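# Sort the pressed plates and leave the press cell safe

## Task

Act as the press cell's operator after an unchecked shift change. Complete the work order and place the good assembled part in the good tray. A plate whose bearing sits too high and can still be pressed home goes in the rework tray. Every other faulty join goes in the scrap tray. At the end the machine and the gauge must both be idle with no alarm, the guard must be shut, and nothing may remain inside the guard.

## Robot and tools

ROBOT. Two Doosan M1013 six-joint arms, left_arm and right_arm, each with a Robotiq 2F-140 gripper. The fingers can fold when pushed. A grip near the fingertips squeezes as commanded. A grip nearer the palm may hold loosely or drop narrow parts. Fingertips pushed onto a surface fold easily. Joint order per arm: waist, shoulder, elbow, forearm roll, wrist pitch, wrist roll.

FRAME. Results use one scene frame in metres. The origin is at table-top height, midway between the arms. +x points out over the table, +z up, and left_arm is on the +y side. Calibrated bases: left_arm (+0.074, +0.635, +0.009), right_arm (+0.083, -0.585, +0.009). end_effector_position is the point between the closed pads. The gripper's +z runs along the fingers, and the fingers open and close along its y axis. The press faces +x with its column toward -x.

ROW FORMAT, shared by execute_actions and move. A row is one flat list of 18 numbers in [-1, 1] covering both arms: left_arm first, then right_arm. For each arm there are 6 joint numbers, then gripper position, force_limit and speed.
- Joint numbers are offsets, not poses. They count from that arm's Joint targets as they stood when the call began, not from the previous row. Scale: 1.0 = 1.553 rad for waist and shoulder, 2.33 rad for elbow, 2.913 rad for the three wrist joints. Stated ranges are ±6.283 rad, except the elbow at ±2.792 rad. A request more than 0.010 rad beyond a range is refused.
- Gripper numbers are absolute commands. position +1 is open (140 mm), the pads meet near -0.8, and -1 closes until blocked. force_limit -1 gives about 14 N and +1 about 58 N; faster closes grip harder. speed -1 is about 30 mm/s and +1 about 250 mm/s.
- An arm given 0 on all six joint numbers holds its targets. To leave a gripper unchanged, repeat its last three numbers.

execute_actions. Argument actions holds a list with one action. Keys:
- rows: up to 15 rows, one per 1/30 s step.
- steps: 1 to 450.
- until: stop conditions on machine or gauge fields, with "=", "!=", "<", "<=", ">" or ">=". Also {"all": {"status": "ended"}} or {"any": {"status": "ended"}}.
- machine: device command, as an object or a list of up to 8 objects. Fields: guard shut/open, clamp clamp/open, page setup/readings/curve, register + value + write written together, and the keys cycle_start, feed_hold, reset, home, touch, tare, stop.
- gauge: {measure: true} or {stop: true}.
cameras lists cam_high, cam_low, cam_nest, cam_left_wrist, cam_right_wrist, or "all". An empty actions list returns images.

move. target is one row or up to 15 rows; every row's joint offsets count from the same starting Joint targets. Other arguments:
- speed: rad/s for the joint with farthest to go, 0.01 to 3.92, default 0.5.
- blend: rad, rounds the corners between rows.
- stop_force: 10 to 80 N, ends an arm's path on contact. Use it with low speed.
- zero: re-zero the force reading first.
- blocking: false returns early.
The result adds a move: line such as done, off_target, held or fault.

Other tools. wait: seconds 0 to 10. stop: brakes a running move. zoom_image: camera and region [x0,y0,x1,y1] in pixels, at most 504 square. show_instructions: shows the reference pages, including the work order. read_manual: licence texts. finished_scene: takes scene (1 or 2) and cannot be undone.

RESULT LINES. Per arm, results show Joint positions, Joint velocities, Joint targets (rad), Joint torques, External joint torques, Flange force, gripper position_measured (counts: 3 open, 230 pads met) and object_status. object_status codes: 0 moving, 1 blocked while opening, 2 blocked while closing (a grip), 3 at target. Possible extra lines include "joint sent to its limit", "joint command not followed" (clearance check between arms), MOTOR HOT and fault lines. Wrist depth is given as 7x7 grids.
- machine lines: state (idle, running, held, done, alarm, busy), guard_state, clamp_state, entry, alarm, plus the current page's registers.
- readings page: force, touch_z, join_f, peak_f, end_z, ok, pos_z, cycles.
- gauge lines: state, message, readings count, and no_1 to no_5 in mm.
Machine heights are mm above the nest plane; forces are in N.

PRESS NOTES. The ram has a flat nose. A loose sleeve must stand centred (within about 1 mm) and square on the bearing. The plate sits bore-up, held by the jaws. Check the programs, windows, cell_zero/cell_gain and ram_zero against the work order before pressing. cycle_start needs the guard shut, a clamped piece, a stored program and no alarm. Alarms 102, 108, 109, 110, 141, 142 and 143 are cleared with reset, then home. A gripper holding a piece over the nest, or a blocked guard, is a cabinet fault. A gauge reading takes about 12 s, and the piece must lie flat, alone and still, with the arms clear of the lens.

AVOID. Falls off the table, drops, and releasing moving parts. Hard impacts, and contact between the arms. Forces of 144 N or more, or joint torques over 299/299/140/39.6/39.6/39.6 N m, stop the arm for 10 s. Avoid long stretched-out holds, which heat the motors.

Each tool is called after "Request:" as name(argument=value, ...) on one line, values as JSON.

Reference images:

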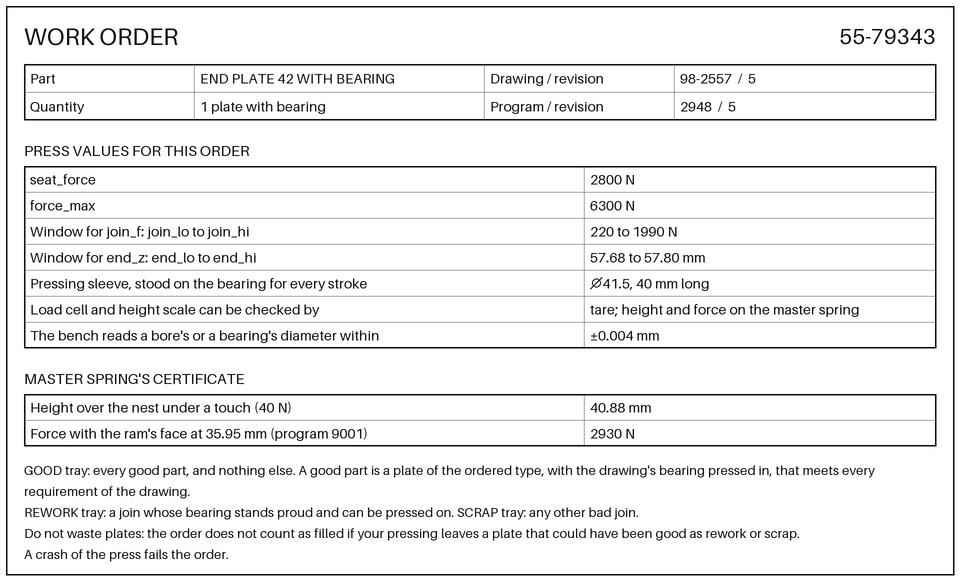

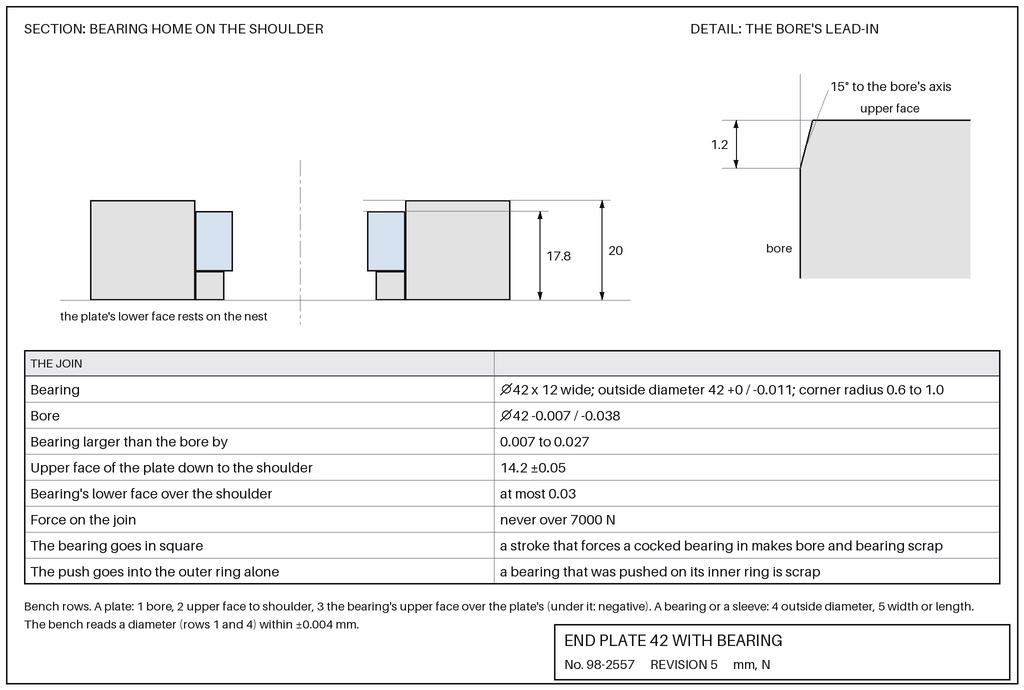

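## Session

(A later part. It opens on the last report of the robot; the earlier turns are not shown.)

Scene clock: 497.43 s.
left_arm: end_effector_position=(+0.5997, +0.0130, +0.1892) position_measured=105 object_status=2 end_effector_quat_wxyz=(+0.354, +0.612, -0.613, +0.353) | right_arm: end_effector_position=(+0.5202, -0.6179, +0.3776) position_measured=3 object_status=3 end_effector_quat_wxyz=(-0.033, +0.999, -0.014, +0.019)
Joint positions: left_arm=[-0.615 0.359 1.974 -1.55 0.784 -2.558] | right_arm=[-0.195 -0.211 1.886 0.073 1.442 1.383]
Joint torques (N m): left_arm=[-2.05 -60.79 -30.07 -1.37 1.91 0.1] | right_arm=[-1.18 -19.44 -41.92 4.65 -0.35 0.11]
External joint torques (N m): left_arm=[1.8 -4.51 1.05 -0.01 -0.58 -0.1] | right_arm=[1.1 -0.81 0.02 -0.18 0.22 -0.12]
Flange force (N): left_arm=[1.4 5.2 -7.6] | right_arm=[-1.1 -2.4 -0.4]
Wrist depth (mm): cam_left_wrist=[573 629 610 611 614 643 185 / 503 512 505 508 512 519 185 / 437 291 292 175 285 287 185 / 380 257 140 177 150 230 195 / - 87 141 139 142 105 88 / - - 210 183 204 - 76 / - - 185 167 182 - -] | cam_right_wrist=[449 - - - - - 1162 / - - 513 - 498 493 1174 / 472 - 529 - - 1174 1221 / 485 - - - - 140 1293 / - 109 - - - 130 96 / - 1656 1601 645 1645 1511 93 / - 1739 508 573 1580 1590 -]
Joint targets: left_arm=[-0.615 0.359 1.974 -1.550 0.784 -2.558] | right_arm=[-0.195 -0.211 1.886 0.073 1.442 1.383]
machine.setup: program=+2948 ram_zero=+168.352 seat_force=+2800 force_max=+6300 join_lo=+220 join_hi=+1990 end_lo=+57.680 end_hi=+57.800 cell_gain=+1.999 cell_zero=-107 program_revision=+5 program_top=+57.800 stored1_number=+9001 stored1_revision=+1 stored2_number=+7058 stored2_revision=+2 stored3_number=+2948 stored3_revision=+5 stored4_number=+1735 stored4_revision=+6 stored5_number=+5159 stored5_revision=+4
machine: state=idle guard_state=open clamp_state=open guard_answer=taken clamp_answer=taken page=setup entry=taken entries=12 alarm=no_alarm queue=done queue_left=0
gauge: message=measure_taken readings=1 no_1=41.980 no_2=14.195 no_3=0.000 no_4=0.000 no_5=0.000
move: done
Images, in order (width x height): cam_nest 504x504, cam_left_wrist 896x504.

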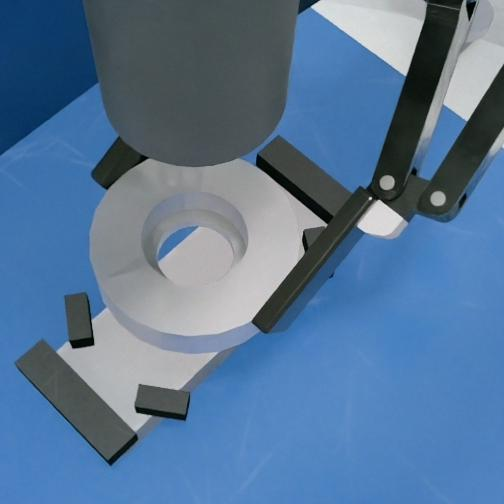

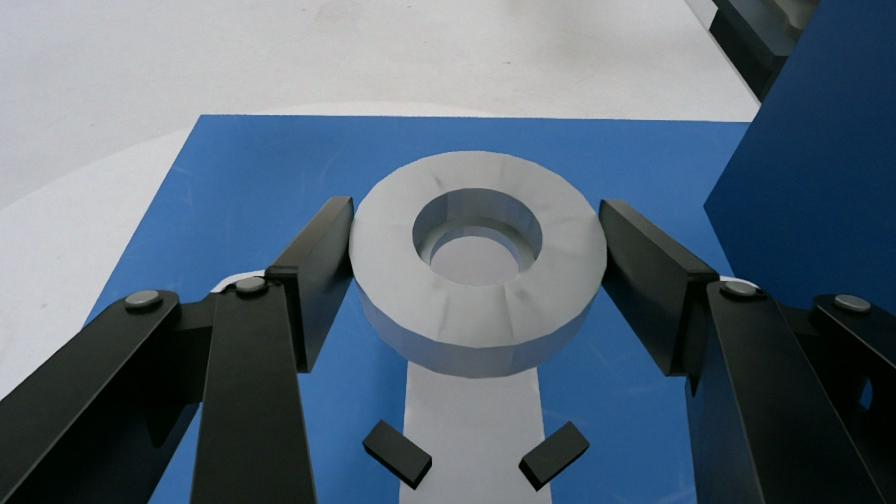

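Request:
move(target=[0,0.0287,0.0081,-0.0218,0.0005,0.0305,-1,0,-1,0,0,0,0,0,0,1,1,1], speed=0.15)

Request:
move(target=[0,0.0161,0.0045,-0.0122,0.0003,0.0171,-1,0,-1,0,0,0,0,0,0,1,1,1], speed=0.03, stop_force=12)

Request:
move(target=[0,-0.0003,0,0,0,0,0.45,0,-1,0,0,0,0,0,0,1,1,1], cameras=["cam_nest","cam_low"])

Scene clock: 504.77 s.
left_arm: end_effector_position=(+0.5998, +0.0127, +0.1541) position_measured=105 object_status=2 end_effector_quat_wxyz=(+0.354, +0.612, -0.613, +0.353) | right_arm: end_effector_position=(+0.5202, -0.6179, +0.3776) position_measured=3 object_status=3 end_effector_quat_wxyz=(-0.033, +0.999, -0.014, +0.019)
Joint positions: left_arm=[-0.615 0.404 1.993 -1.613 0.785 -2.47] | right_arm=[-0.195 -0.211 1.886 0.073 1.442 1.383]
Joint torques (N m): left_arm=[-1.84 -63.17 -27.87 -1.39 2.17 0.15] | right_arm=[-0.99 -19.24 -41.96 4.67 -0.36 0.17]
External joint torques (N m): left_arm=[1.6 -4.37 0.92 -0.09 -0.67 -0.15] | right_arm=[0.83 -0.55 0.15 -0.2 0.23 -0.17]
Flange force (N): left_arm=[2.2 4.9 -7.2] | right_arm=[-0.9 -1.6 -0.2]
Wrist depth (mm): cam_left_wrist=[533 532 539 530 545 548 186 / 448 269 280 280 283 286 185 / 384 240 242 176 237 245 177 / 210 211 140 178 150 209 185 / - 87 141 139 142 105 88 / - - 170 147 151 111 76 / - - 155 137 139 - -] | cam_right_wrist=[475 498 495 454 - 454 1135 / - 524 - - - 481 1197 / 481 546 534 520 - 498 1246 / 470 - 556 - 529 140 1314 / - 109 587 - 567 129 97 / - 1679 1601 - 1483 1456 93 / - 1752 495 544 1612 1540 -]
Joint targets: left_arm=[-0.615 0.404 1.993 -1.613 0.785 -2.470] | right_arm=[-0.195 -0.211 1.886 0.073 1.442 1.383]
machine.setup: program=+2948 ram_zero=+168.352 seat_force=+2800 force_max=+6300 join_lo=+220 join_hi=+1990 end_lo=+57.680 end_hi=+57.800 cell_gain=+1.999 cell_zero=-107 program_revision=+5 program_top=+57.800 stored1_number=+9001 stored1_revision=+1 stored2_number=+7058 stored2_revision=+2 stored3_number=+2948 stored3_revision=+5 stored4_number=+1735 stored4_revision=+6 stored5_number=+5159 stored5_revision=+4
machine: state=idle guard_state=open clamp_state=open guard_answer=taken clamp_answer=taken page=setup entry=taken entries=12 alarm=no_alarm queue=done queue_left=0
gauge: message=measure_taken readings=1 no_1=41.980 no_2=14.195 no_3=0.000 no_4=0.000 no_5=0.000
move: done

Scene clock: 506.27 s.
left_arm: end_effector_position=(+0.5998, +0.0127, +0.1468) position_measured=105 object_status=2 end_effector_quat_wxyz=(+0.354, +0.612, -0.613, +0.353) | right_arm: end_effector_position=(+0.5202, -0.6179, +0.3776) position_measured=3 object_status=3 end_effector_quat_wxyz=(-0.033, +0.999, -0.014, +0.019)
Joint positions: left_arm=[-0.615 0.413 1.997 -1.628 0.786 -2.45] | right_arm=[-0.195 -0.211 1.886 0.073 1.442 1.383]
Joint torques (N m): left_arm=[-3.64 -45.22 -15.55 1.65 -2.11 -0.18] | right_arm=[-1.45 -19.54 -41.88 4.72 -0.37 0.13]
External joint torques (N m): left_arm=[3.41 -22.73 -10.83 -3.14 3.65 0.18] | right_arm=[1.42 -1.07 -0.11 -0.25 0.25 -0.14]
Flange force (N): left_arm=[20.4 4.0 -22.0] | right_arm=[-1.2 -3.2 -0.7]
Wrist depth (mm): cam_left_wrist=[521 521 522 527 513 534 - / 431 269 268 270 271 273 187 / 354 231 231 175 195 234 186 / 202 202 140 173 150 200 195 / - 87 141 139 142 105 88 / - - 163 142 143 111 76 / - - 151 130 133 - -] | cam_right_wrist=[449 - 469 482 - - 1162 / 454 - - 497 497 485 1185 / 476 - - - - 1240 1259 / 485 - 554 - - 140 1300 / - 110 585 - - 130 96 / - 1656 1645 - 1540 1502 93 / - 1715 520 551 1550 1570 -]
Joint targets: left_arm=[-0.615 0.413 1.997 -1.627 0.786 -2.450] | right_arm=[-0.195 -0.211 1.886 0.073 1.442 1.383]
machine.setup: program=+2948 ram_zero=+168.352 seat_force=+2800 force_max=+6300 join_lo=+220 join_hi=+1990 end_lo=+57.680 end_hi=+57.800 cell_gain=+1.999 cell_zero=-107 program_revision=+5 program_top=+57.800 stored1_number=+9001 stored1_revision=+1 stored2_number=+7058 stored2_revision=+2 stored3_number=+2948 stored3_revision=+5 stored4_number=+1735 stored4_revision=+6 stored5_number=+5159 stored5_revision=+4
machine: state=idle guard_state=open clamp_state=open guard_answer=taken clamp_answer=taken page=setup entry=taken entries=12 alarm=no_alarm queue=done queue_left=0
gauge: message=measure_taken readings=1 no_1=41.980 no_2=14.195 no_3=0.000 no_4=0.000 no_5=0.000
move: contact (left_arm); left_arm: the wrist roll is farthest, 0.030 rad from its target

Scene clock: 507.23 s.
left_arm: end_effector_position=(+0.5998, +0.0127, +0.1471) position_measured=72 object_status=0 end_effector_quat_wxyz=(+0.354, +0.612, -0.613, +0.353) | right_arm: end_effector_position=(+0.5202, -0.6179, +0.3776) position_measured=3 object_status=3 end_effector_quat_wxyz=(-0.033, +0.999, -0.014, +0.019)
Joint positions: left_arm=[-0.615 0.413 1.997 -1.627 0.786 -2.45] | right_arm=[-0.195 -0.211 1.886 0.073 1.442 1.383]
Joint torques (N m): left_arm=[-1.75 -61.72 -26.15 -1.1 1.75 0.13] | right_arm=[-1.34 -19.46 -41.92 4.7 -0.38 0.13]
External joint torques (N m): left_arm=[1.5 -6.22 -0.32 -0.4 -0.21 -0.13] | right_arm=[1.19 -0.3 0.3 -0.27 0.26 -0.13]
Flange force (N): left_arm=[4.4 4.9 -8.4] | right_arm=[-0.6 -2.5 0.1]
Wrist depth (mm): cam_left_wrist=[516 521 520 544 527 536 186 / 434 276 269 253 270 273 186 / 365 230 232 176 221 233 186 / 201 202 145 174 159 144 194 / - 82 174 138 142 112 89 / - - 160 142 143 158 71 / - - 149 130 132 149 -] | cam_right_wrist=[439 - - 477 - 452 1146 / - 534 485 - 498 477 1185 / 476 564 - 524 513 506 1259 / - - - 538 - 135 1307 / - 109 595 - - 140 96 / - 1667 1601 742 1511 1520 93 / - 1752 512 554 1633 1570 -]
Joint targets: left_arm=[-0.615 0.413 1.997 -1.627 0.786 -2.450] | right_arm=[-0.195 -0.211 1.886 0.073 1.442 1.383]
machine.setup: program=+2948 ram_zero=+168.352 seat_force=+2800 force_max=+6300 join_lo=+220 join_hi=+1990 end_lo=+57.680 end_hi=+57.800 cell_gain=+1.999 cell_zero=-107 program_revision=+5 program_top=+57.800 stored1_number=+9001 stored1_revision=+1 stored2_number=+7058 stored2_revision=+2 stored3_number=+2948 stored3_revision=+5 stored4_number=+1735 stored4_revision=+6 stored5_number=+5159 stored5_revision=+4
machine: state=idle guard_state=open clamp_state=open guard_answer=taken clamp_answer=taken page=setup entry=taken entries=12 alarm=no_alarm queue=done queue_left=0
gauge: message=measure_taken readings=1 no_1=41.980 no_2=14.195 no_3=0.000 no_4=0.000 no_5=0.000
move: done
Images, in order (width x height): cam_low 504x504, cam_nest 504x504.

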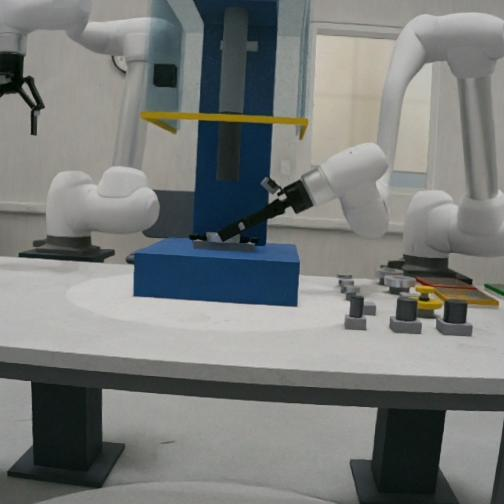

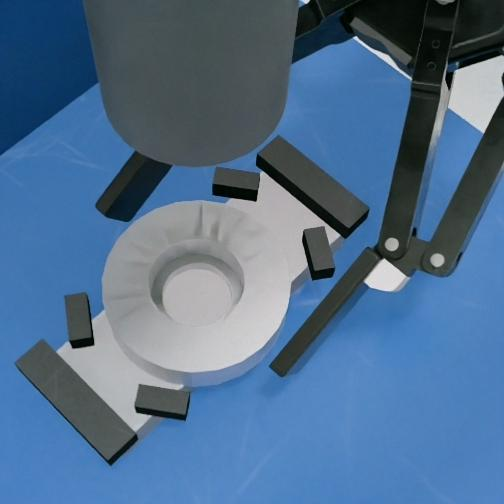

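Request:
move(target=[[0,-0.0348,-0.0100,0.0267,-0.0008,-0.0375,0.45,0,-1,0,0,0,0,0,0,1,1,1],[0.1260,-0.1017,0.0331,0.0706,0.0478,-0.0338,0.45,0,-1,0,0,0,0,0,0,1,1,1],[0.3138,-0.1290,0.0615,0.1258,0.1159,-0.0054,0.45,0,-1,0,0,0,0,0,0,1,1,1],[0.0450,-0.0666,-0.0731,0.5585,0.0753,0.1137,0.0,-0.3,-1,0,0,0,0,0,0,1,1,1]], speed=[0.12,0.25,0.4,0.6], blend=[0.02,0.05,0.05,0])

Request:
execute_actions(actions=[{"machine":{"clamp":"clamp"},"steps":90,"until":{"machine":{"clamp_state":"clamped"}}}], cameras=["cam_nest","cam_left_wrist"])

Scene clock: 532.00 s.
left_arm: end_effector_position=(+0.6553, +0.3180, +0.1197) position_measured=129 object_status=0 end_effector_quat_wxyz=(+0.000, +0.001, +1.000, +0.000) | right_arm: end_effector_position=(+0.5202, -0.6179, +0.3776) position_measured=3 object_status=3 end_effector_quat_wxyz=(-0.033, +0.999, -0.014, +0.019)
Joint positions: left_arm=[-0.545 0.31 1.826 -0.001 1.005 -2.119] | right_arm=[-0.195 -0.211 1.886 0.073 1.442 1.383]
Joint torques (N m): left_arm=[-1.87 -60.83 -35.49 3.82 0.18 0.11] | right_arm=[-1.38 -19.45 -41.92 4.67 -0.36 0.15]
External joint torques (N m): left_arm=[1.61 -6.23 -0.11 -0.19 -0.15 -0.11] | right_arm=[1.19 -0.1 0.24 -0.23 0.23 -0.15]
Flange force (N): left_arm=[6.4 6.1 -5.4] | right_arm=[-0.1 -2.4 0.1]
Wrist depth (mm): cam_left_wrist=[166 224 228 229 229 228 227 / 167 227 240 240 240 240 239 / 167 229 254 223 253 248 250 / 167 229 132 266 161 264 266 / - 82 109 282 275 97 84 / - 73 301 293 297 - - / - 73 322 316 321 - -] | cam_right_wrist=[474 487 479 473 462 467 1146 / 478 508 - 502 456 476 1179 / 460 - - 508 - 1174 1246 / - - - - 532 140 1314 / - 110 - 590 566 130 97 / - 1612 1667 744 1540 1520 93 / - 1739 519 567 1560 1550 -]
Joint targets: left_arm=[-0.545 0.310 1.826 -0.001 1.005 -2.119] | right_arm=[-0.195 -0.211 1.886 0.073 1.442 1.383]
machine.setup: program=+2948 ram_zero=+168.352 seat_force=+2800 force_max=+6300 join_lo=+220 join_hi=+1990 end_lo=+57.680 end_hi=+57.800 cell_gain=+1.999 cell_zero=-107 program_revision=+5 program_top=+57.800 stored1_number=+9001 stored1_revision=+1 stored2_number=+7058 stored2_revision=+2 stored3_number=+2948 stored3_revision=+5 stored4_number=+1735 stored4_revision=+6 stored5_number=+5159 stored5_revision=+4
machine: state=idle guard_state=open clamp_state=open guard_answer=taken clamp_answer=taken page=setup entry=taken entries=12 alarm=no_alarm queue=done queue_left=0
gauge: message=measure_taken readings=1 no_1=41.980 no_2=14.195 no_3=0.000 no_4=0.000 no_5=0.000
move: done

Scene clock: 533.43 s.
left_arm: end_effector_position=(+0.6553, +0.3180, +0.1197) position_measured=129 object_status=3 end_effector_quat_wxyz=(+0.000, +0.001, +1.000, +0.000) | right_arm: end_effector_position=(+0.5202, -0.6179, +0.3776) position_measured=3 object_status=3 end_effector_quat_wxyz=(-0.033, +0.999, -0.014, +0.019)
Joint positions: left_arm=[-0.545 0.31 1.826 -0.001 1.005 -2.119] | right_arm=[-0.195 -0.211 1.886 0.073 1.442 1.383]
Joint torques (N m): left_arm=[-2.06 -60.96 -35.53 3.8 0.2 0.08] | right_arm=[-1.42 -19.11 -41.92 4.68 -0.38 0.17]
External joint torques (N m): left_arm=[1.77 -6.08 -0.07 -0.18 -0.17 -0.08] | right_arm=[1.23 -0.51 0.08 -0.22 0.25 -0.18]
Flange force (N): left_arm=[6.2 6.2 -5.2] | right_arm=[-0.6 -2.5 -0.2]
Wrist depth (mm): cam_left_wrist=[166 225 229 229 228 229 227 / 166 238 242 241 239 239 239 / 167 228 254 223 252 249 252 / 168 229 132 267 161 264 266 / - 82 109 283 276 97 84 / - 73 301 294 297 - - / - 73 321 317 320 - -] | cam_right_wrist=[446 - 479 465 469 454 1140 / 455 - - - - 486 1185 / 471 - 527 - 528 1174 1227 / 483 - - - - 136 1293 / - 109 620 - 565 130 97 / - 1612 1656 603 1511 1520 93 / - 1739 520 562 577 1560 -]
Joint targets: left_arm=[-0.545 0.310 1.826 -0.001 1.005 -2.119] | right_arm=[-0.195 -0.211 1.886 0.073 1.442 1.383]
Tool commands: left_gripper/position=+0.0 left_gripper/force_limit=-0.3 left_gripper/speed=-1.0 right_gripper/position=+1.0 right_gripper/force_limit=+1.0 right_gripper/speed=+1.0
machine.setup: program=+2948 ram_zero=+168.352 seat_force=+2800 force_max=+6300 join_lo=+220 join_hi=+1990 end_lo=+57.680 end_hi=+57.800 cell_gain=+1.999 cell_zero=-107 program_revision=+5 program_top=+57.800 stored1_number=+9001 stored1_revision=+1 stored2_number=+7058 stored2_revision=+2 stored3_number=+2948 stored3_revision=+5 stored4_number=+1735 stored4_revision=+6 stored5_number=+5159 stored5_revision=+4
machine: state=idle guard_state=open clamp_state=clamped guard_answer=taken clamp_answer=taken page=setup entry=taken entries=12 alarm=no_alarm queue=running queue_left=0
gauge: message=measure_taken readings=1 no_1=41.980 no_2=14.195 no_3=0.000 no_4=0.000 no_5=0.000
Images, in order (width x height): cam_nest 504x504, cam_left_wrist 896x504.

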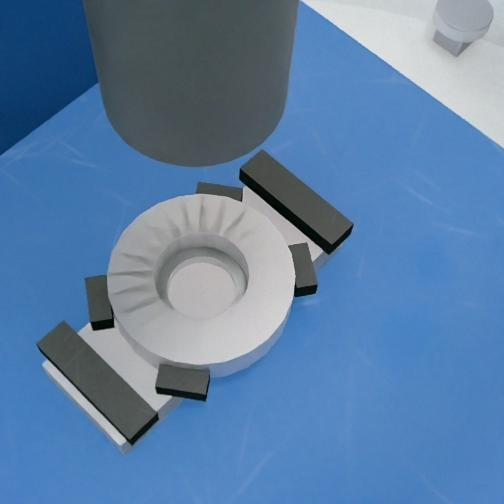

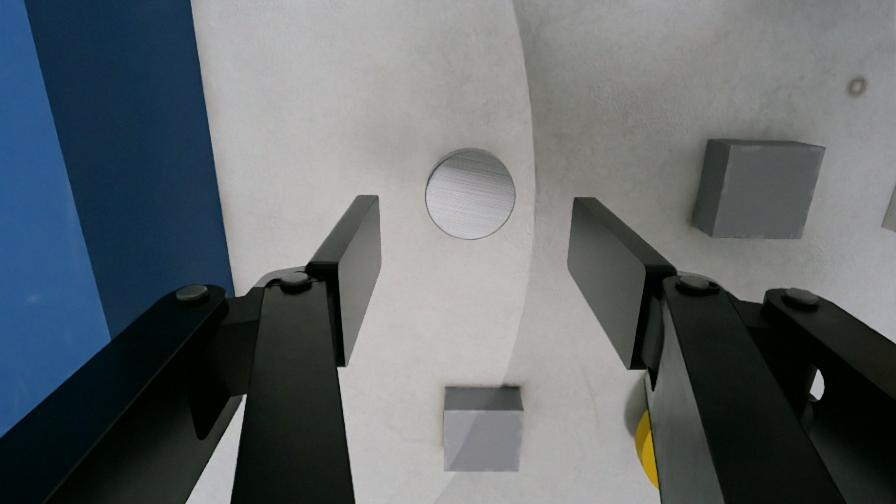

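Request:
move(target=[0,0.0421,0.0225,0.0003,-0.0403,0,0.0,-0.3,-1,0,0,0,0,0,0,1,1,1], speed=0.15)

Request:
move(target=[0,0,0,0,0,0,-1,-0.3,-1,0,0,0,0,0,0,1,1,1])

Request:
wait(seconds=1.0)

Request:
move(target=[[0,-0.0421,-0.0225,0,0.0403,0,-1,-0.3,-1,0,0,0,0,0,0,1,1,1],[0.2548,0.0051,-0.0768,0,0.0586,-0.1651,-1,-0.3,-1,0,0,0,0,0,0,1,1,1],[0.4256,0.1465,-0.1880,0,0.0722,-0.3123,-1,-0.3,-1,0,0,0,0,0,0,1,1,1]], speed=[0.12,0.5,0.4], blend=[0.02,0.06,0], cameras=["cam_left_wrist"])

Scene clock: 544.93 s.
left_arm: end_effector_position=(+0.6551, +0.3184, +0.0527) position_measured=129 object_status=3 end_effector_quat_wxyz=(+0.000, +0.001, +1.000, +0.000) | right_arm: end_effector_position=(+0.5202, -0.6179, +0.3776) position_measured=3 object_status=3 end_effector_quat_wxyz=(-0.033, +0.999, -0.014, +0.019)
Joint positions: left_arm=[-0.545 0.375 1.879 0 0.888 -2.119] | right_arm=[-0.195 -0.211 1.886 0.073 1.442 1.383]
Joint torques (N m): left_arm=[-1.91 -64.57 -32.47 3.55 0.18 0.14] | right_arm=[-1.4 -19.75 -41.88 4.68 -0.36 0.13]
External joint torques (N m): left_arm=[1.65 -6 -0.27 -0.21 -0.16 -0.14] | right_arm=[1.27 -0.12 0.2 -0.24 0.24 -0.13]
Flange force (N): left_arm=[5.4 5.5 -6.3] | right_arm=[-0.1 -2.7 0.1]
Wrist depth (mm): cam_left_wrist=[166 168 168 168 169 167 167 / 167 176 176 176 176 176 175 / 168 186 186 182 186 185 180 / 168 195 132 160 160 193 175 / - 82 109 208 205 97 84 / - 73 221 221 221 - - / - 73 - 229 232 - -] | cam_right_wrist=[471 495 490 - 463 - 1130 / 506 519 544 - - 1151 1203 / 487 - - - 515 503 1240 / 474 - - - - 136 1293 / - 109 593 - - 130 97 / - 1667 1645 - 1511 1474 93 / - 1765 507 542 1580 1580 -]
Joint targets: left_arm=[-0.545 0.375 1.879 0.000 0.888 -2.119] | right_arm=[-0.195 -0.211 1.886 0.073 1.442 1.383]
machine.setup: program=+2948 ram_zero=+168.352 seat_force=+2800 force_max=+6300 join_lo=+220 join_hi=+1990 end_lo=+57.680 end_hi=+57.800 cell_gain=+1.999 cell_zero=-107 program_revision=+5 program_top=+57.800 stored1_number=+9001 stored1_revision=+1 stored2_number=+7058 stored2_revision=+2 stored3_number=+2948 stored3_revision=+5 stored4_number=+1735 stored4_revision=+6 stored5_number=+5159 stored5_revision=+4
machine: state=idle guard_state=open clamp_state=clamped guard_answer=taken clamp_answer=taken page=setup entry=taken entries=12 alarm=no_alarm queue=done queue_left=0
gauge: message=measure_taken readings=1 no_1=41.980 no_2=14.195 no_3=0.000 no_4=0.000 no_5=0.000
move: done

Scene clock: 546.00 s.
left_arm: end_effector_position=(+0.6551, +0.3184, +0.0527) position_measured=168 object_status=0 end_effector_quat_wxyz=(+0.000, +0.001, +1.000, +0.000) | right_arm: end_effector_position=(+0.5202, -0.6179, +0.3776) position_measured=3 object_status=3 end_effector_quat_wxyz=(-0.033, +0.999, -0.014, +0.019)
Joint positions: left_arm=[-0.545 0.375 1.879 0 0.888 -2.119] | right_arm=[-0.195 -0.211 1.886 0.073 1.442 1.383]
Joint torques (N m): left_arm=[-1.86 -56.86 -28.4 3.6 -0.49 0.11] | right_arm=[-1.37 -19.68 -42 4.7 -0.35 0.16]
External joint torques (N m): left_arm=[1.6 -13.67 -4.27 -0.26 0.52 -0.11] | right_arm=[1.18 -0.05 0.01 -0.22 0.22 -0.16]
Flange force (N): left_arm=[6.8 6.2 -18.4] | right_arm=[0.3 -2.4 -0.2]
Wrist depth (mm): cam_left_wrist=[166 168 168 168 169 167 167 / 167 176 176 176 176 176 175 / 168 186 186 160 186 185 182 / 168 194 192 158 160 196 191 / 169 82 88 208 114 92 202 / - 71 - 221 221 - 71 / - 72 - 232 - - 71] | cam_right_wrist=[478 498 - - - - 1162 / - - - 507 493 486 1197 / - - - 518 501 1209 1233 / - - - 554 - 135 1307 / - 110 593 583 561 131 97 / - 1656 1691 - 1530 1520 93 / - 1739 508 552 1601 1570 -]
Joint targets: left_arm=[-0.545 0.375 1.879 0.000 0.888 -2.119] | right_arm=[-0.195 -0.211 1.886 0.073 1.442 1.383]
machine.setup: program=+2948 ram_zero=+168.352 seat_force=+2800 force_max=+6300 join_lo=+220 join_hi=+1990 end_lo=+57.680 end_hi=+57.800 cell_gain=+1.999 cell_zero=-107 program_revision=+5 program_top=+57.800 stored1_number=+9001 stored1_revision=+1 stored2_number=+7058 stored2_revision=+2 stored3_number=+2948 stored3_revision=+5 stored4_number=+1735 stored4_revision=+6 stored5_number=+5159 stored5_revision=+4
machine: state=idle guard_state=open clamp_state=clamped guard_answer=taken clamp_answer=taken page=setup entry=taken entries=12 alarm=no_alarm queue=done queue_left=0
gauge: message=measure_taken readings=1 no_1=41.980 no_2=14.195 no_3=0.000 no_4=0.000 no_5=0.000
move: done

Scene clock: 547.00 s.
left_arm: end_effector_position=(+0.6551, +0.3184, +0.0527) position_measured=168 object_status=2 end_effector_quat_wxyz=(+0.000, +0.001, +1.000, +0.000) | right_arm: end_effector_position=(+0.5202, -0.6179, +0.3776) position_measured=3 object_status=3 end_effector_quat_wxyz=(-0.033, +0.999, -0.014, +0.019)
Joint positions: left_arm=[-0.545 0.375 1.879 0 0.888 -2.119] | right_arm=[-0.195 -0.211 1.886 0.073 1.442 1.383]
Joint torques (N m): left_arm=[-1.67 -56.69 -28.43 3.61 -0.54 0.11] | right_arm=[-1.49 -19.61 -41.84 4.64 -0.37 0.13]
External joint torques (N m): left_arm=[1.36 -13.94 -4.39 -0.26 0.56 -0.11] | right_arm=[1.41 -0.85 -0.24 -0.16 0.24 -0.14]
Flange force (N): left_arm=[7.1 6.0 -18.8] | right_arm=[-0.7 -3.1 -0.8]
Wrist depth (mm): cam_left_wrist=[166 168 168 167 169 167 167 / 167 176 176 177 176 176 176 / 168 186 186 182 186 185 180 / 169 194 192 158 160 196 174 / 169 82 88 207 114 92 202 / - 71 - 221 221 - 71 / - 72 - 232 - - 71] | cam_right_wrist=[450 - 491 - 462 480 1135 / 435 528 510 502 489 469 1215 / 488 560 536 518 - 508 1240 / - - 527 558 - 151 1300 / - 109 588 - 567 130 96 / - 1622 1679 - 1550 1540 93 / - 1765 515 558 1622 1727 -]
Joint targets: left_arm=[-0.545 0.375 1.879 0.000 0.888 -2.119] | right_arm=[-0.195 -0.211 1.886 0.073 1.442 1.383]
Tool commands: left_gripper/position=-1.0 left_gripper/force_limit=-0.3 left_gripper/speed=-1.0 right_gripper/position=+1.0 right_gripper/force_limit=+1.0 right_gripper/speed=+1.0
machine.setup: program=+2948 ram_zero=+168.352 seat_force=+2800 force_max=+6300 join_lo=+220 join_hi=+1990 end_lo=+57.680 end_hi=+57.800 cell_gain=+1.999 cell_zero=-107 program_revision=+5 program_top=+57.800 stored1_number=+9001 stored1_revision=+1 stored2_number=+7058 stored2_revision=+2 stored3_number=+2948 stored3_revision=+5 stored4_number=+1735 stored4_revision=+6 stored5_number=+5159 stored5_revision=+4
machine: state=idle guard_state=open clamp_state=clamped guard_answer=taken clamp_answer=taken page=setup entry=taken entries=12 alarm=no_alarm queue=done queue_left=0
gauge: message=measure_taken readings=1 no_1=41.980 no_2=14.195 no_3=0.000 no_4=0.000 no_5=0.000
wait: 1.00 s

Scene clock: 550.40 s.
left_arm: end_effector_position=(+0.9140, +0.7628, +0.0850) position_measured=168 object_status=2 end_effector_quat_wxyz=(+0.000, +0.706, -0.708, +0.000) | right_arm: end_effector_position=(+0.5202, -0.6179, +0.3776) position_measured=3 object_status=3 end_effector_quat_wxyz=(-0.033, +0.999, -0.014, +0.019)
Joint positions: left_arm=[0.116 0.602 1.441 0 1.098 -3.029] | right_arm=[-0.195 -0.211 1.886 0.073 1.442 1.383]
Joint torques (N m): left_arm=[-2.25 -89.57 -37.84 3.96 0.15 0.09] | right_arm=[-1.47 -19.29 -41.95 4.65 -0.34 0.12]
External joint torques (N m): left_arm=[1.79 -6.85 0.35 -0.16 -0.15 -0.09] | right_arm=[1.41 -0.97 0.29 -0.21 0.23 -0.13]
Flange force (N): left_arm=[-0.3 11.0 -4.6] | right_arm=[-1.6 -3.2 0.0]
Wrist depth (mm): cam_left_wrist=[197 197 193 177 177 196 196 / 207 207 184 183 182 206 206 / 217 217 194 188 192 217 217 / 229 229 201 158 159 229 229 / 244 82 87 215 114 92 240 / - 71 - 190 190 - 71 / - 72 - 173 - - 71] | cam_right_wrist=[- - - - 470 459 1168 / - - 510 - - 482 1185 / 464 541 519 - - 1279 1300 / 486 - 558 - 548 136 1314 / - 109 - 570 598 140 97 / - 1633 1622 574 1520 1502 93 / - 494 509 548 1601 1590 -]
Joint targets: left_arm=[0.116 0.603 1.441 0.000 1.098 -3.029] | right_arm=[-0.195 -0.211 1.886 0.073 1.442 1.383]
machine.setup: program=+2948 ram_zero=+168.352 seat_force=+2800 force_max=+6300 join_lo=+220 join_hi=+1990 end_lo=+57.680 end_hi=+57.800 cell_gain=+1.999 cell_zero=-107 program_revision=+5 program_top=+57.800 stored1_number=+9001 stored1_revision=+1 stored2_number=+7058 stored2_revision=+2 stored3_number=+2948 stored3_revision=+5 stored4_number=+1735 stored4_revision=+6 stored5_number=+5159 stored5_revision=+4
machine: state=idle guard_state=open clamp_state=clamped guard_answer=taken clamp_answer=taken page=setup entry=taken entries=12 alarm=no_alarm queue=done queue_left=0
gauge: message=measure_taken readings=1 no_1=41.980 no_2=14.195 no_3=0.000 no_4=0.000 no_5=0.000
move: done
Images, in order (width x height): cam_left_wrist 896x504.

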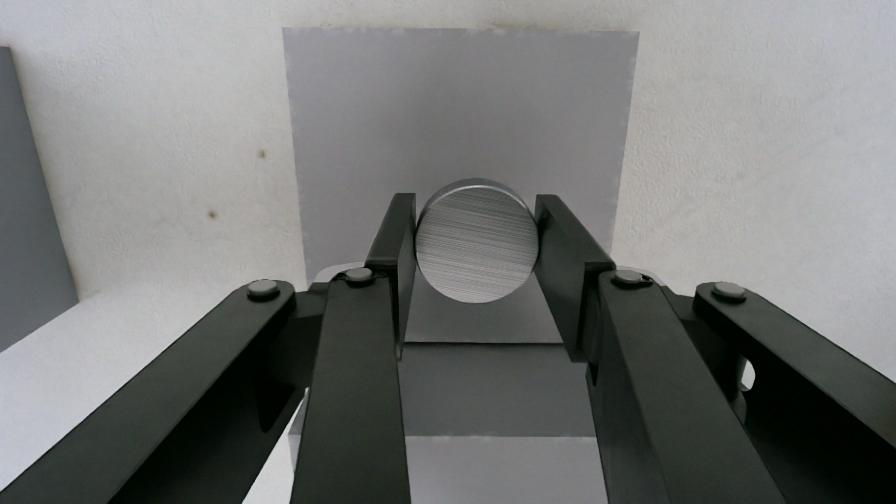

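Request:
move(target=[0,0.0112,0.0064,0,-0.0110,0,-1,-0.3,-1,0,0,0,0,0,0,1,1,1], speed=0.06)

Request:
move(target=[0,0.0056,0.0032,0,-0.0056,0,-1,-0.3,-1,0,0,0,0,0,0,1,1,1], speed=0.015, stop_force=12)

Request:
move(target=[0,-0.0002,0,0,0,0,0.0,-0.3,-1,0,0,0,0,0,0,1,1,1], cameras=["cam_left_wrist"])

Scene clock: 557.73 s.
left_arm: end_effector_position=(+0.9143, +0.7629, +0.0628) position_measured=168 object_status=2 end_effector_quat_wxyz=(+0.000, +0.706, -0.708, +0.000) | right_arm: end_effector_position=(+0.5202, -0.6179, +0.3776) position_measured=3 object_status=3 end_effector_quat_wxyz=(-0.033, +0.999, -0.014, +0.019)
Joint positions: left_arm=[0.116 0.62 1.456 0 1.066 -3.029] | right_arm=[-0.195 -0.211 1.886 0.073 1.442 1.383]
Joint torques (N m): left_arm=[-1.99 -90.45 -37.21 3.92 0.15 0.14] | right_arm=[-0.92 -19.43 -41.96 4.75 -0.4 0.13]
External joint torques (N m): left_arm=[1.64 -6.72 0.42 -0.19 -0.15 -0.14] | right_arm=[0.84 -0.71 0.26 -0.31 0.29 -0.13]
Flange force (N): left_arm=[-0.1 10.8 -4.8] | right_arm=[-1.3 -1.8 -0.1]
Wrist depth (mm): cam_left_wrist=[177 176 155 157 173 176 176 / 187 185 162 161 162 185 185 / 195 195 170 167 170 195 195 / 206 205 176 158 158 206 205 / 218 82 88 190 132 92 216 / - 71 - 190 190 - 71 / - 72 - 155 155 - 71] | cam_right_wrist=[- - 490 474 - 450 1157 / 510 - - - - - 1203 / - 584 528 - - 494 1246 / 490 - - - - 135 1307 / - 109 618 - 554 140 96 / - 1645 1622 - 1550 1502 93 / - 1739 518 593 1601 1560 -]
Joint targets: left_arm=[0.116 0.620 1.456 0.000 1.066 -3.029] | right_arm=[-0.195 -0.211 1.886 0.073 1.442 1.383]
machine.setup: program=+2948 ram_zero=+168.352 seat_force=+2800 force_max=+6300 join_lo=+220 join_hi=+1990 end_lo=+57.680 end_hi=+57.800 cell_gain=+1.999 cell_zero=-107 program_revision=+5 program_top=+57.800 stored1_number=+9001 stored1_revision=+1 stored2_number=+7058 stored2_revision=+2 stored3_number=+2948 stored3_revision=+5 stored4_number=+1735 stored4_revision=+6 stored5_number=+5159 stored5_revision=+4
machine: state=idle guard_state=open clamp_state=clamped guard_answer=taken clamp_answer=taken page=setup entry=taken entries=12 alarm=no_alarm queue=done queue_left=0
gauge: message=measure_taken readings=1 no_1=41.980 no_2=14.195 no_3=0.000 no_4=0.000 no_5=0.000
move: done

Scene clock: 558.77 s.
left_arm: end_effector_position=(+0.9144, +0.7629, +0.0584) position_measured=168 object_status=2 end_effector_quat_wxyz=(+0.000, +0.706, -0.708, +0.000) | right_arm: end_effector_position=(+0.5202, -0.6179, +0.3776) position_measured=3 object_status=3 end_effector_quat_wxyz=(-0.033, +0.999, -0.014, +0.019)
Joint positions: left_arm=[0.116 0.623 1.459 0 1.059 -3.029] | right_arm=[-0.195 -0.211 1.886 0.073 1.442 1.383]
Joint torques (N m): left_arm=[-2.03 -67.59 -27.28 3.85 -2.81 0.09] | right_arm=[-1.18 -19.49 -41.84 4.64 -0.36 0.17]
External joint torques (N m): left_arm=[1.66 -29.86 -9.47 -0.13 2.81 -0.09] | right_arm=[0.94 0.33 0.33 -0.21 0.24 -0.17]
Flange force (N): left_arm=[0.6 16.0 -34.1] | right_arm=[0.4 -1.7 0.3]
Wrist depth (mm): cam_left_wrist=[172 173 151 151 153 170 172 / 182 181 157 157 158 181 181 / 191 191 166 163 166 190 190 / 202 202 173 158 160 201 199 / 214 83 88 185 133 92 210 / - 71 - 190 190 - 71 / - 72 - 155 155 - 71] | cam_right_wrist=[455 - 492 483 463 - 1130 / - - - - 481 479 1185 / - - - 531 507 513 1246 / 483 - 558 - - 140 1293 / - 110 591 - - 130 97 / - 1656 1679 595 1511 1474 93 / - 1715 519 569 1580 1570 -]
Joint targets: left_arm=[0.116 0.623 1.459 0.000 1.059 -3.029] | right_arm=[-0.195 -0.211 1.886 0.073 1.442 1.383]
machine.setup: program=+2948 ram_zero=+168.352 seat_force=+2800 force_max=+6300 join_lo=+220 join_hi=+1990 end_lo=+57.680 end_hi=+57.800 cell_gain=+1.999 cell_zero=-107 program_revision=+5 program_top=+57.800 stored1_number=+9001 stored1_revision=+1 stored2_number=+7058 stored2_revision=+2 stored3_number=+2948 stored3_revision=+5 stored4_number=+1735 stored4_revision=+6 stored5_number=+5159 stored5_revision=+4
machine: state=idle guard_state=open clamp_state=clamped guard_answer=taken clamp_answer=taken page=setup entry=taken entries=12 alarm=no_alarm queue=done queue_left=0
gauge: message=measure_taken readings=1 no_1=41.980 no_2=14.195 no_3=0.000 no_4=0.000 no_5=0.000
move: contact (left_arm)

Scene clock: 559.87 s.
left_arm: end_effector_position=(+0.9144, +0.7629, +0.0586) position_measured=129 object_status=0 end_effector_quat_wxyz=(+0.000, +0.706, -0.708, +0.000) | right_arm: end_effector_position=(+0.5202, -0.6179, +0.3776) position_measured=3 object_status=3 end_effector_quat_wxyz=(-0.033, +0.999, -0.014, +0.019)
Joint positions: left_arm=[0.116 0.623 1.459 0 1.059 -3.029] | right_arm=[-0.195 -0.211 1.886 0.073 1.442 1.383]
Joint torques (N m): left_arm=[-2.15 -89.96 -36.6 3.88 0.17 0.13] | right_arm=[-1.05 -19.49 -41.94 4.7 -0.38 0.12]
External joint torques (N m): left_arm=[1.73 -7.51 -0.21 -0.15 -0.17 -0.13] | right_arm=[0.88 -0.1 0.34 -0.26 0.26 -0.12]
Flange force (N): left_arm=[-0.3 10.4 -5.9] | right_arm=[-0.4 -1.8 0.2]
Wrist depth (mm): cam_left_wrist=[172 172 151 151 152 171 172 / 182 181 158 157 157 181 179 / 191 191 166 162 166 190 190 / 202 202 156 164 161 199 199 / - 82 109 185 183 97 84 / - 73 189 189 190 - - / - 73 154 155 155 - -] | cam_right_wrist=[- - 492 490 484 - 1146 / - - 509 - - - 1179 / 447 - - - - - 1253 / - - - - 524 135 1307 / - 110 - - - 140 96 / - 1656 1622 699 1511 1448 93 / - 1656 643 549 604 1580 -]
Joint targets: left_arm=[0.116 0.623 1.459 0.000 1.059 -3.029] | right_arm=[-0.195 -0.211 1.886 0.073 1.442 1.383]
machine.setup: program=+2948 ram_zero=+168.352 seat_force=+2800 force_max=+6300 join_lo=+220 join_hi=+1990 end_lo=+57.680 end_hi=+57.800 cell_gain=+1.999 cell_zero=-107 program_revision=+5 program_top=+57.800 stored1_number=+9001 stored1_revision=+1 stored2_number=+7058 stored2_revision=+2 stored3_number=+2948 stored3_revision=+5 stored4_number=+1735 stored4_revision=+6 stored5_number=+5159 stored5_revision=+4
machine: state=idle guard_state=open clamp_state=clamped guard_answer=taken clamp_answer=taken page=setup entry=taken entries=12 alarm=no_alarm queue=done queue_left=0
gauge: message=measure_taken readings=1 no_1=41.980 no_2=14.195 no_3=0.000 no_4=0.000 no_5=0.000
move: done
Images, in order (width x height): cam_left_wrist 896x504.

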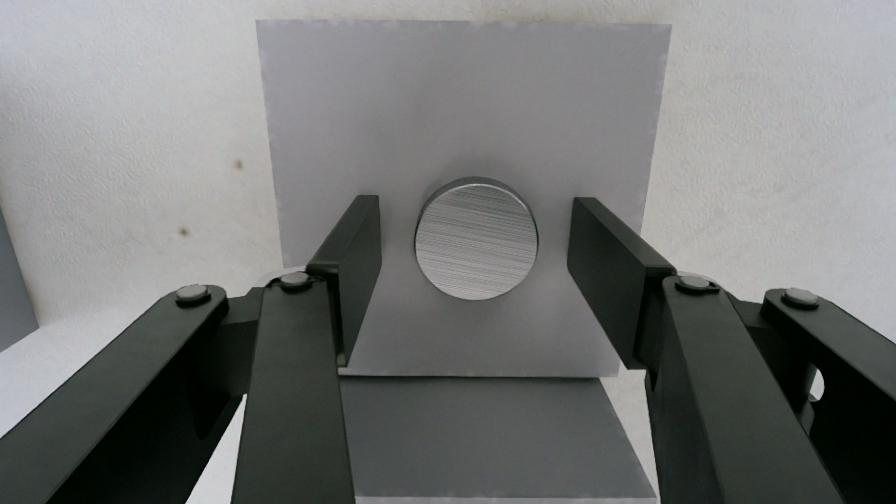

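Request:
move(target=[[0,-0.0155,-0.0090,0,0.0154,0,0.0,-0.3,-1,0,0,0,0,0,0,1,1,1],[-0.0900,-0.1242,0.1134,0,-0.0243,0.1816,0.0,-0.3,-1,0,0,0,0,0,0,1,1,1],[-0.0747,-0.2267,0.2751,-0.5493,-0.0992,0.4837,0.0,-0.3,-1,0,0,0,0,0,0,1,1,1]], speed=[0.12,0.5,0.7], blend=[0.02,0.08,0])

Request:
execute_actions(actions=[{"gauge":{"measure":true},"steps":420,"until":{"gauge":{"readings":[">",1]}}}])

Scene clock: 570.53 s.
left_arm: end_effector_position=(+0.7994, +0.4338, +0.1910) position_measured=129 object_status=3 end_effector_quat_wxyz=(-0.013, -0.530, +0.685, -0.499) | right_arm: end_effector_position=(+0.5202, -0.6179, +0.3776) position_measured=3 object_status=3 end_effector_quat_wxyz=(-0.033, +0.999, -0.014, +0.019)
Joint positions: left_arm=[0 0.271 2.1 -1.6 0.77 -1.62] | right_arm=[-0.195 -0.211 1.886 0.073 1.442 1.383]
Joint torques (N m): left_arm=[-1.76 -49.86 -27.28 -1.05 1.66 0.08] | right_arm=[-1.66 -19.52 -41.9 4.64 -0.39 0.12]
External joint torques (N m): left_arm=[1.54 -5.6 -0.41 -0.42 -0.21 -0.11] | right_arm=[1.58 -0.84 -0.05 -0.17 0.27 -0.13]
Flange force (N): left_arm=[5.8 0.0 -8.1] | right_arm=[-0.8 -3.5 -0.5]
Wrist depth (mm): cam_left_wrist=[- - 757 537 423 329 282 / - - 672 516 395 317 268 / - - 602 470 379 294 256 / - - 125 425 161 274 247 / - 86 93 358 328 97 84 / - 73 - 371 318 - - / - 73 - 313 305 - -] | cam_right_wrist=[- - - 440 466 - 1146 / 483 493 490 482 488 475 1191 / - - 523 - 492 1227 1266 / - - - - 531 140 1307 / - 109 581 566 - 130 96 / - 110 1633 - 1502 1502 93 / - 1715 517 565 1580 1580 -]
Joint targets: left_arm=[0.000 0.271 2.100 -1.600 0.770 -1.620] | right_arm=[-0.195 -0.211 1.886 0.073 1.442 1.383]
machine.setup: program=+2948 ram_zero=+168.352 seat_force=+2800 force_max=+6300 join_lo=+220 join_hi=+1990 end_lo=+57.680 end_hi=+57.800 cell_gain=+1.999 cell_zero=-107 program_revision=+5 program_top=+57.800 stored1_number=+9001 stored1_revision=+1 stored2_number=+7058 stored2_revision=+2 stored3_number=+2948 stored3_revision=+5 stored4_number=+1735 stored4_revision=+6 stored5_number=+5159 stored5_revision=+4
machine: state=idle guard_state=open clamp_state=clamped guard_answer=taken clamp_answer=taken page=setup entry=taken entries=12 alarm=no_alarm queue=done queue_left=0
gauge: message=measure_taken readings=1 no_1=41.980 no_2=14.195 no_3=0.000 no_4=0.000 no_5=0.000
move: done

Scene clock: 582.73 s.
left_arm: end_effector_position=(+0.7994, +0.4338, +0.1910) position_measured=129 object_status=3 end_effector_quat_wxyz=(-0.013, -0.530, +0.685, -0.499) | right_arm: end_effector_position=(+0.5202, -0.6179, +0.3776) position_measured=3 object_status=3 end_effector_quat_wxyz=(-0.033, +0.999, -0.014, +0.019)
Joint positions: left_arm=[0 0.271 2.1 -1.6 0.77 -1.62] | right_arm=[-0.195 -0.211 1.886 0.073 1.442 1.383]
Joint torques (N m): left_arm=[-1.78 -49.86 -27.53 -1.08 1.64 0.08] | right_arm=[-1.21 -19.56 -41.86 4.64 -0.38 0.17]
External joint torques (N m): left_arm=[1.56 -5.61 -0.15 -0.39 -0.18 -0.11] | right_arm=[1.09 -0.45 -0.01 -0.17 0.26 -0.18]
Flange force (N): left_arm=[5.9 0.4 -8.4] | right_arm=[-0.4 -2.2 -0.4]
Wrist depth (mm): cam_left_wrist=[- - 714 563 427 331 282 / - - 679 497 392 317 267 / - - 610 460 373 294 257 / - - 125 438 161 276 246 / - 82 93 358 329 97 84 / - 73 - 375 322 - - / - 73 - 313 308 - -] | cam_right_wrist=[- 494 457 - - - 1151 / - - - - 487 483 1185 / - 531 - 526 506 1203 1253 / - - 566 529 - 130 1286 / - 110 - 581 569 140 96 / - 1656 1656 - 1511 1406 93 / - 1739 625 574 1601 1590 -]
Joint targets: left_arm=[0.000 0.271 2.100 -1.600 0.770 -1.620] | right_arm=[-0.195 -0.211 1.886 0.073 1.442 1.383]
Tool commands: left_gripper/position=+0.0 left_gripper/force_limit=-0.3 left_gripper/speed=-1.0 right_gripper/position=+1.0 right_gripper/force_limit=+1.0 right_gripper/speed=+1.0
machine.setup: program=+2948 ram_zero=+168.352 seat_force=+2800 force_max=+6300 join_lo=+220 join_hi=+1990 end_lo=+57.680 end_hi=+57.800 cell_gain=+1.999 cell_zero=-107 program_revision=+5 program_top=+57.800 stored1_number=+9001 stored1_revision=+1 stored2_number=+7058 stored2_revision=+2 stored3_number=+2948 stored3_revision=+5 stored4_number=+1735 stored4_revision=+6 stored5_number=+5159 stored5_revision=+4
machine: state=idle guard_state=open clamp_state=clamped guard_answer=taken clamp_answer=taken page=setup entry=taken entries=12 alarm=no_alarm queue=done queue_left=0
gauge: message=measure_taken readings=2 no_1=0.000 no_2=0.000 no_3=0.000 no_4=41.991 no_5=11.996

Request:
move(target=[[-0.0153,0.1024,-0.1617,0.5493,0.0749,-0.3021,0.0,-0.3,-1,0,0,0,0,0,0,1,1,1],[0.0747,0.2112,-0.2841,0.5493,0.1147,-0.4837,0.0,-0.3,-1,0,0,0,0,0,0,1,1,1],[0.0747,0.2265,-0.2751,0.5493,0.0992,-0.4837,0.0,-0.3,-1,0,0,0,0,0,0,1,1,1]], speed=[0.7,0.4,0.1], blend=[0.08,0.01,0])

Request:
move(target=[0,0,0,0,0,0,-1,-0.3,-1,0,0,0,0,0,0,1,1,1])

Request:
wait(seconds=1.0)

Scene clock: 605.17 s.
left_arm: end_effector_position=(+0.9144, +0.7629, +0.0589) position_measured=129 object_status=3 end_effector_quat_wxyz=(+0.000, +0.706, -0.708, +0.000) | right_arm: end_effector_position=(+0.5202, -0.6179, +0.3776) position_measured=3 object_status=3 end_effector_quat_wxyz=(-0.033, +0.999, -0.014, +0.019)
Joint positions: left_arm=[0.116 0.623 1.459 0 1.059 -3.029] | right_arm=[-0.195 -0.211 1.886 0.073 1.442 1.383]
Joint torques (N m): left_arm=[-1.9 -89.81 -36.71 3.92 0.15 0.1] | right_arm=[-1.4 -19.34 -41.82 4.69 -0.36 0.14]
External joint torques (N m): left_arm=[1.52 -7.74 -0.17 -0.18 -0.16 -0.1] | right_arm=[1.28 -0.83 -0.22 -0.2 0.23 -0.14]
Flange force (N): left_arm=[0.0 10.8 -6.0] | right_arm=[-0.7 -2.8 -0.8]
Wrist depth (mm): cam_left_wrist=[173 173 151 152 153 171 172 / 182 180 157 158 158 181 181 / 191 191 166 162 166 191 191 / 203 202 156 165 161 200 201 / - 82 109 186 184 97 85 / - 73 189 189 190 - - / - 73 154 155 155 - -] | cam_right_wrist=[445 504 469 461 - 452 1124 / - - - - - 1246 1174 / - 540 540 522 - 511 1246 / - - 560 532 - 136 1300 / - 109 631 566 - 131 96 / - 1691 1645 - 1520 1511 93 / - 1739 513 543 1612 1590 -]
Joint targets: left_arm=[0.116 0.623 1.459 0.000 1.059 -3.029] | right_arm=[-0.195 -0.211 1.886 0.073 1.442 1.383]
machine.setup: program=+2948 ram_zero=+168.352 seat_force=+2800 force_max=+6300 join_lo=+220 join_hi=+1990 end_lo=+57.680 end_hi=+57.800 cell_gain=+1.999 cell_zero=-107 program_revision=+5 program_top=+57.800 stored1_number=+9001 stored1_revision=+1 stored2_number=+7058 stored2_revision=+2 stored3_number=+2948 stored3_revision=+5 stored4_number=+1735 stored4_revision=+6 stored5_number=+5159 stored5_revision=+4
machine: state=idle guard_state=open clamp_state=clamped guard_answer=taken clamp_answer=taken page=setup entry=taken entries=12 alarm=no_alarm queue=done queue_left=0
gauge: message=measure_taken readings=2 no_1=0.000 no_2=0.000 no_3=0.000 no_4=41.991 no_5=11.996
move: done

Scene clock: 606.23 s.
left_arm: end_effector_position=(+0.9144, +0.7629, +0.0589) position_measured=168 object_status=0 end_effector_quat_wxyz=(+0.000, +0.706, -0.708, +0.000) | right_arm: end_effector_position=(+0.5202, -0.6179, +0.3776) position_measured=3 object_status=3 end_effector_quat_wxyz=(-0.033, +0.999, -0.014, +0.019)
Joint positions: left_arm=[0.116 0.623 1.459 0 1.059 -3.029] | right_arm=[-0.195 -0.211 1.886 0.073 1.442 1.383]
Joint torques (N m): left_arm=[-1.85 -81.89 -32.47 3.94 -0.32 0.11] | right_arm=[-1.48 -19.29 -41.92 4.65 -0.39 0.16]
External joint torques (N m): left_arm=[1.47 -15.56 -4.33 -0.21 0.31 -0.11] | right_arm=[1.3 -0.39 0.1 -0.19 0.26 -0.16]
Flange force (N): left_arm=[0.1 11.1 -15.7] | right_arm=[-0.4 -2.7 -0.2]
Wrist depth (mm): cam_left_wrist=[172 172 152 151 153 171 172 / 182 181 158 158 158 181 181 / 192 191 166 163 166 191 191 / 202 202 174 160 160 201 202 / 214 83 88 186 132 92 211 / - 71 - 190 190 - 71 / - 72 - 155 155 - 71] | cam_right_wrist=[465 502 477 481 - - 1124 / 449 513 - - - 484 1191 / 454 - - - 508 1070 1240 / 477 - - - - 135 1314 / - 110 - - 556 140 97 / - 1645 1560 - 1492 1465 93 / - 1765 645 576 1580 1645 -]
Joint targets: left_arm=[0.116 0.623 1.459 0.000 1.059 -3.029] | right_arm=[-0.195 -0.211 1.886 0.073 1.442 1.383]
machine.setup: program=+2948 ram_zero=+168.352 seat_force=+2800 force_max=+6300 join_lo=+220 join_hi=+1990 end_lo=+57.680 end_hi=+57.800 cell_gain=+1.999 cell_zero=-107 program_revision=+5 program_top=+57.800 stored1_number=+9001 stored1_revision=+1 stored2_number=+7058 stored2_revision=+2 stored3_number=+2948 stored3_revision=+5 stored4_number=+1735 stored4_revision=+6 stored5_number=+5159 stored5_revision=+4
machine: state=idle guard_state=open clamp_state=clamped guard_answer=taken clamp_answer=taken page=setup entry=taken entries=12 alarm=no_alarm queue=done queue_left=0
gauge: message=measure_taken readings=2 no_1=0.000 no_2=0.000 no_3=0.000 no_4=41.991 no_5=11.996
move: done

Scene clock: 607.23 s.
left_arm: end_effector_position=(+0.9144, +0.7629, +0.0589) position_measured=168 object_status=2 end_effector_quat_wxyz=(+0.000, +0.706, -0.708, +0.000) | right_arm: end_effector_position=(+0.5202, -0.6179, +0.3776) position_measured=3 object_status=3 end_effector_quat_wxyz=(-0.033, +0.999, -0.014, +0.019)
Joint positions: left_arm=[0.116 0.623 1.459 0 1.059 -3.029] | right_arm=[-0.195 -0.211 1.886 0.073 1.442 1.383]
Joint torques (N m): left_arm=[-1.99 -81.87 -32.42 3.94 -0.31 0.11] | right_arm=[-1.36 -19.47 -41.86 4.67 -0.35 0.14]
External joint torques (N m): left_arm=[1.62 -15.53 -4.32 -0.21 0.3 -0.11] | right_arm=[1.23 -0.53 0.1 -0.22 0.23 -0.14]
Flange force (N): left_arm=[-0.1 11.1 -15.7] | right_arm=[-0.6 -2.6 -0.2]
Wrist depth (mm): cam_left_wrist=[173 173 152 152 153 171 172 / 182 182 158 158 158 181 181 / 192 192 166 163 166 191 191 / 202 202 174 161 160 202 201 / 214 83 88 186 132 92 211 / - 71 - 190 190 - 71 / - 72 - 155 155 - 71] | cam_right_wrist=[- - - 454 462 - 1151 / - - - - - 473 1233 / - 544 558 - - 502 1246 / - - - - - 135 1307 / - 110 - 572 - 140 97 / - 1645 1590 - 1560 1520 93 / - 1715 514 549 1601 1550 -]
Joint targets: left_arm=[0.116 0.623 1.459 0.000 1.059 -3.029] | right_arm=[-0.195 -0.211 1.886 0.073 1.442 1.383]
Tool commands: left_gripper/position=-1.0 left_gripper/force_limit=-0.3 left_gripper/speed=-1.0 right_gripper/position=+1.0 right_gripper/force_limit=+1.0 right_gripper/speed=+1.0
machine.setup: program=+2948 ram_zero=+168.352 seat_force=+2800 force_max=+6300 join_lo=+220 join_hi=+1990 end_lo=+57.680 end_hi=+57.800 cell_gain=+1.999 cell_zero=-107 program_revision=+5 program_top=+57.800 stored1_number=+9001 stored1_revision=+1 stored2_number=+7058 stored2_revision=+2 stored3_number=+2948 stored3_revision=+5 stored4_number=+1735 stored4_revision=+6 stored5_number=+5159 stored5_revision=+4
machine: state=idle guard_state=open clamp_state=clamped guard_answer=taken clamp_answer=taken page=setup entry=taken entries=12 alarm=no_alarm queue=done queue_left=0
gauge: message=measure_taken readings=2 no_1=0.000 no_2=0.000 no_3=0.000 no_4=41.991 no_5=11.996
wait: 1.00 s


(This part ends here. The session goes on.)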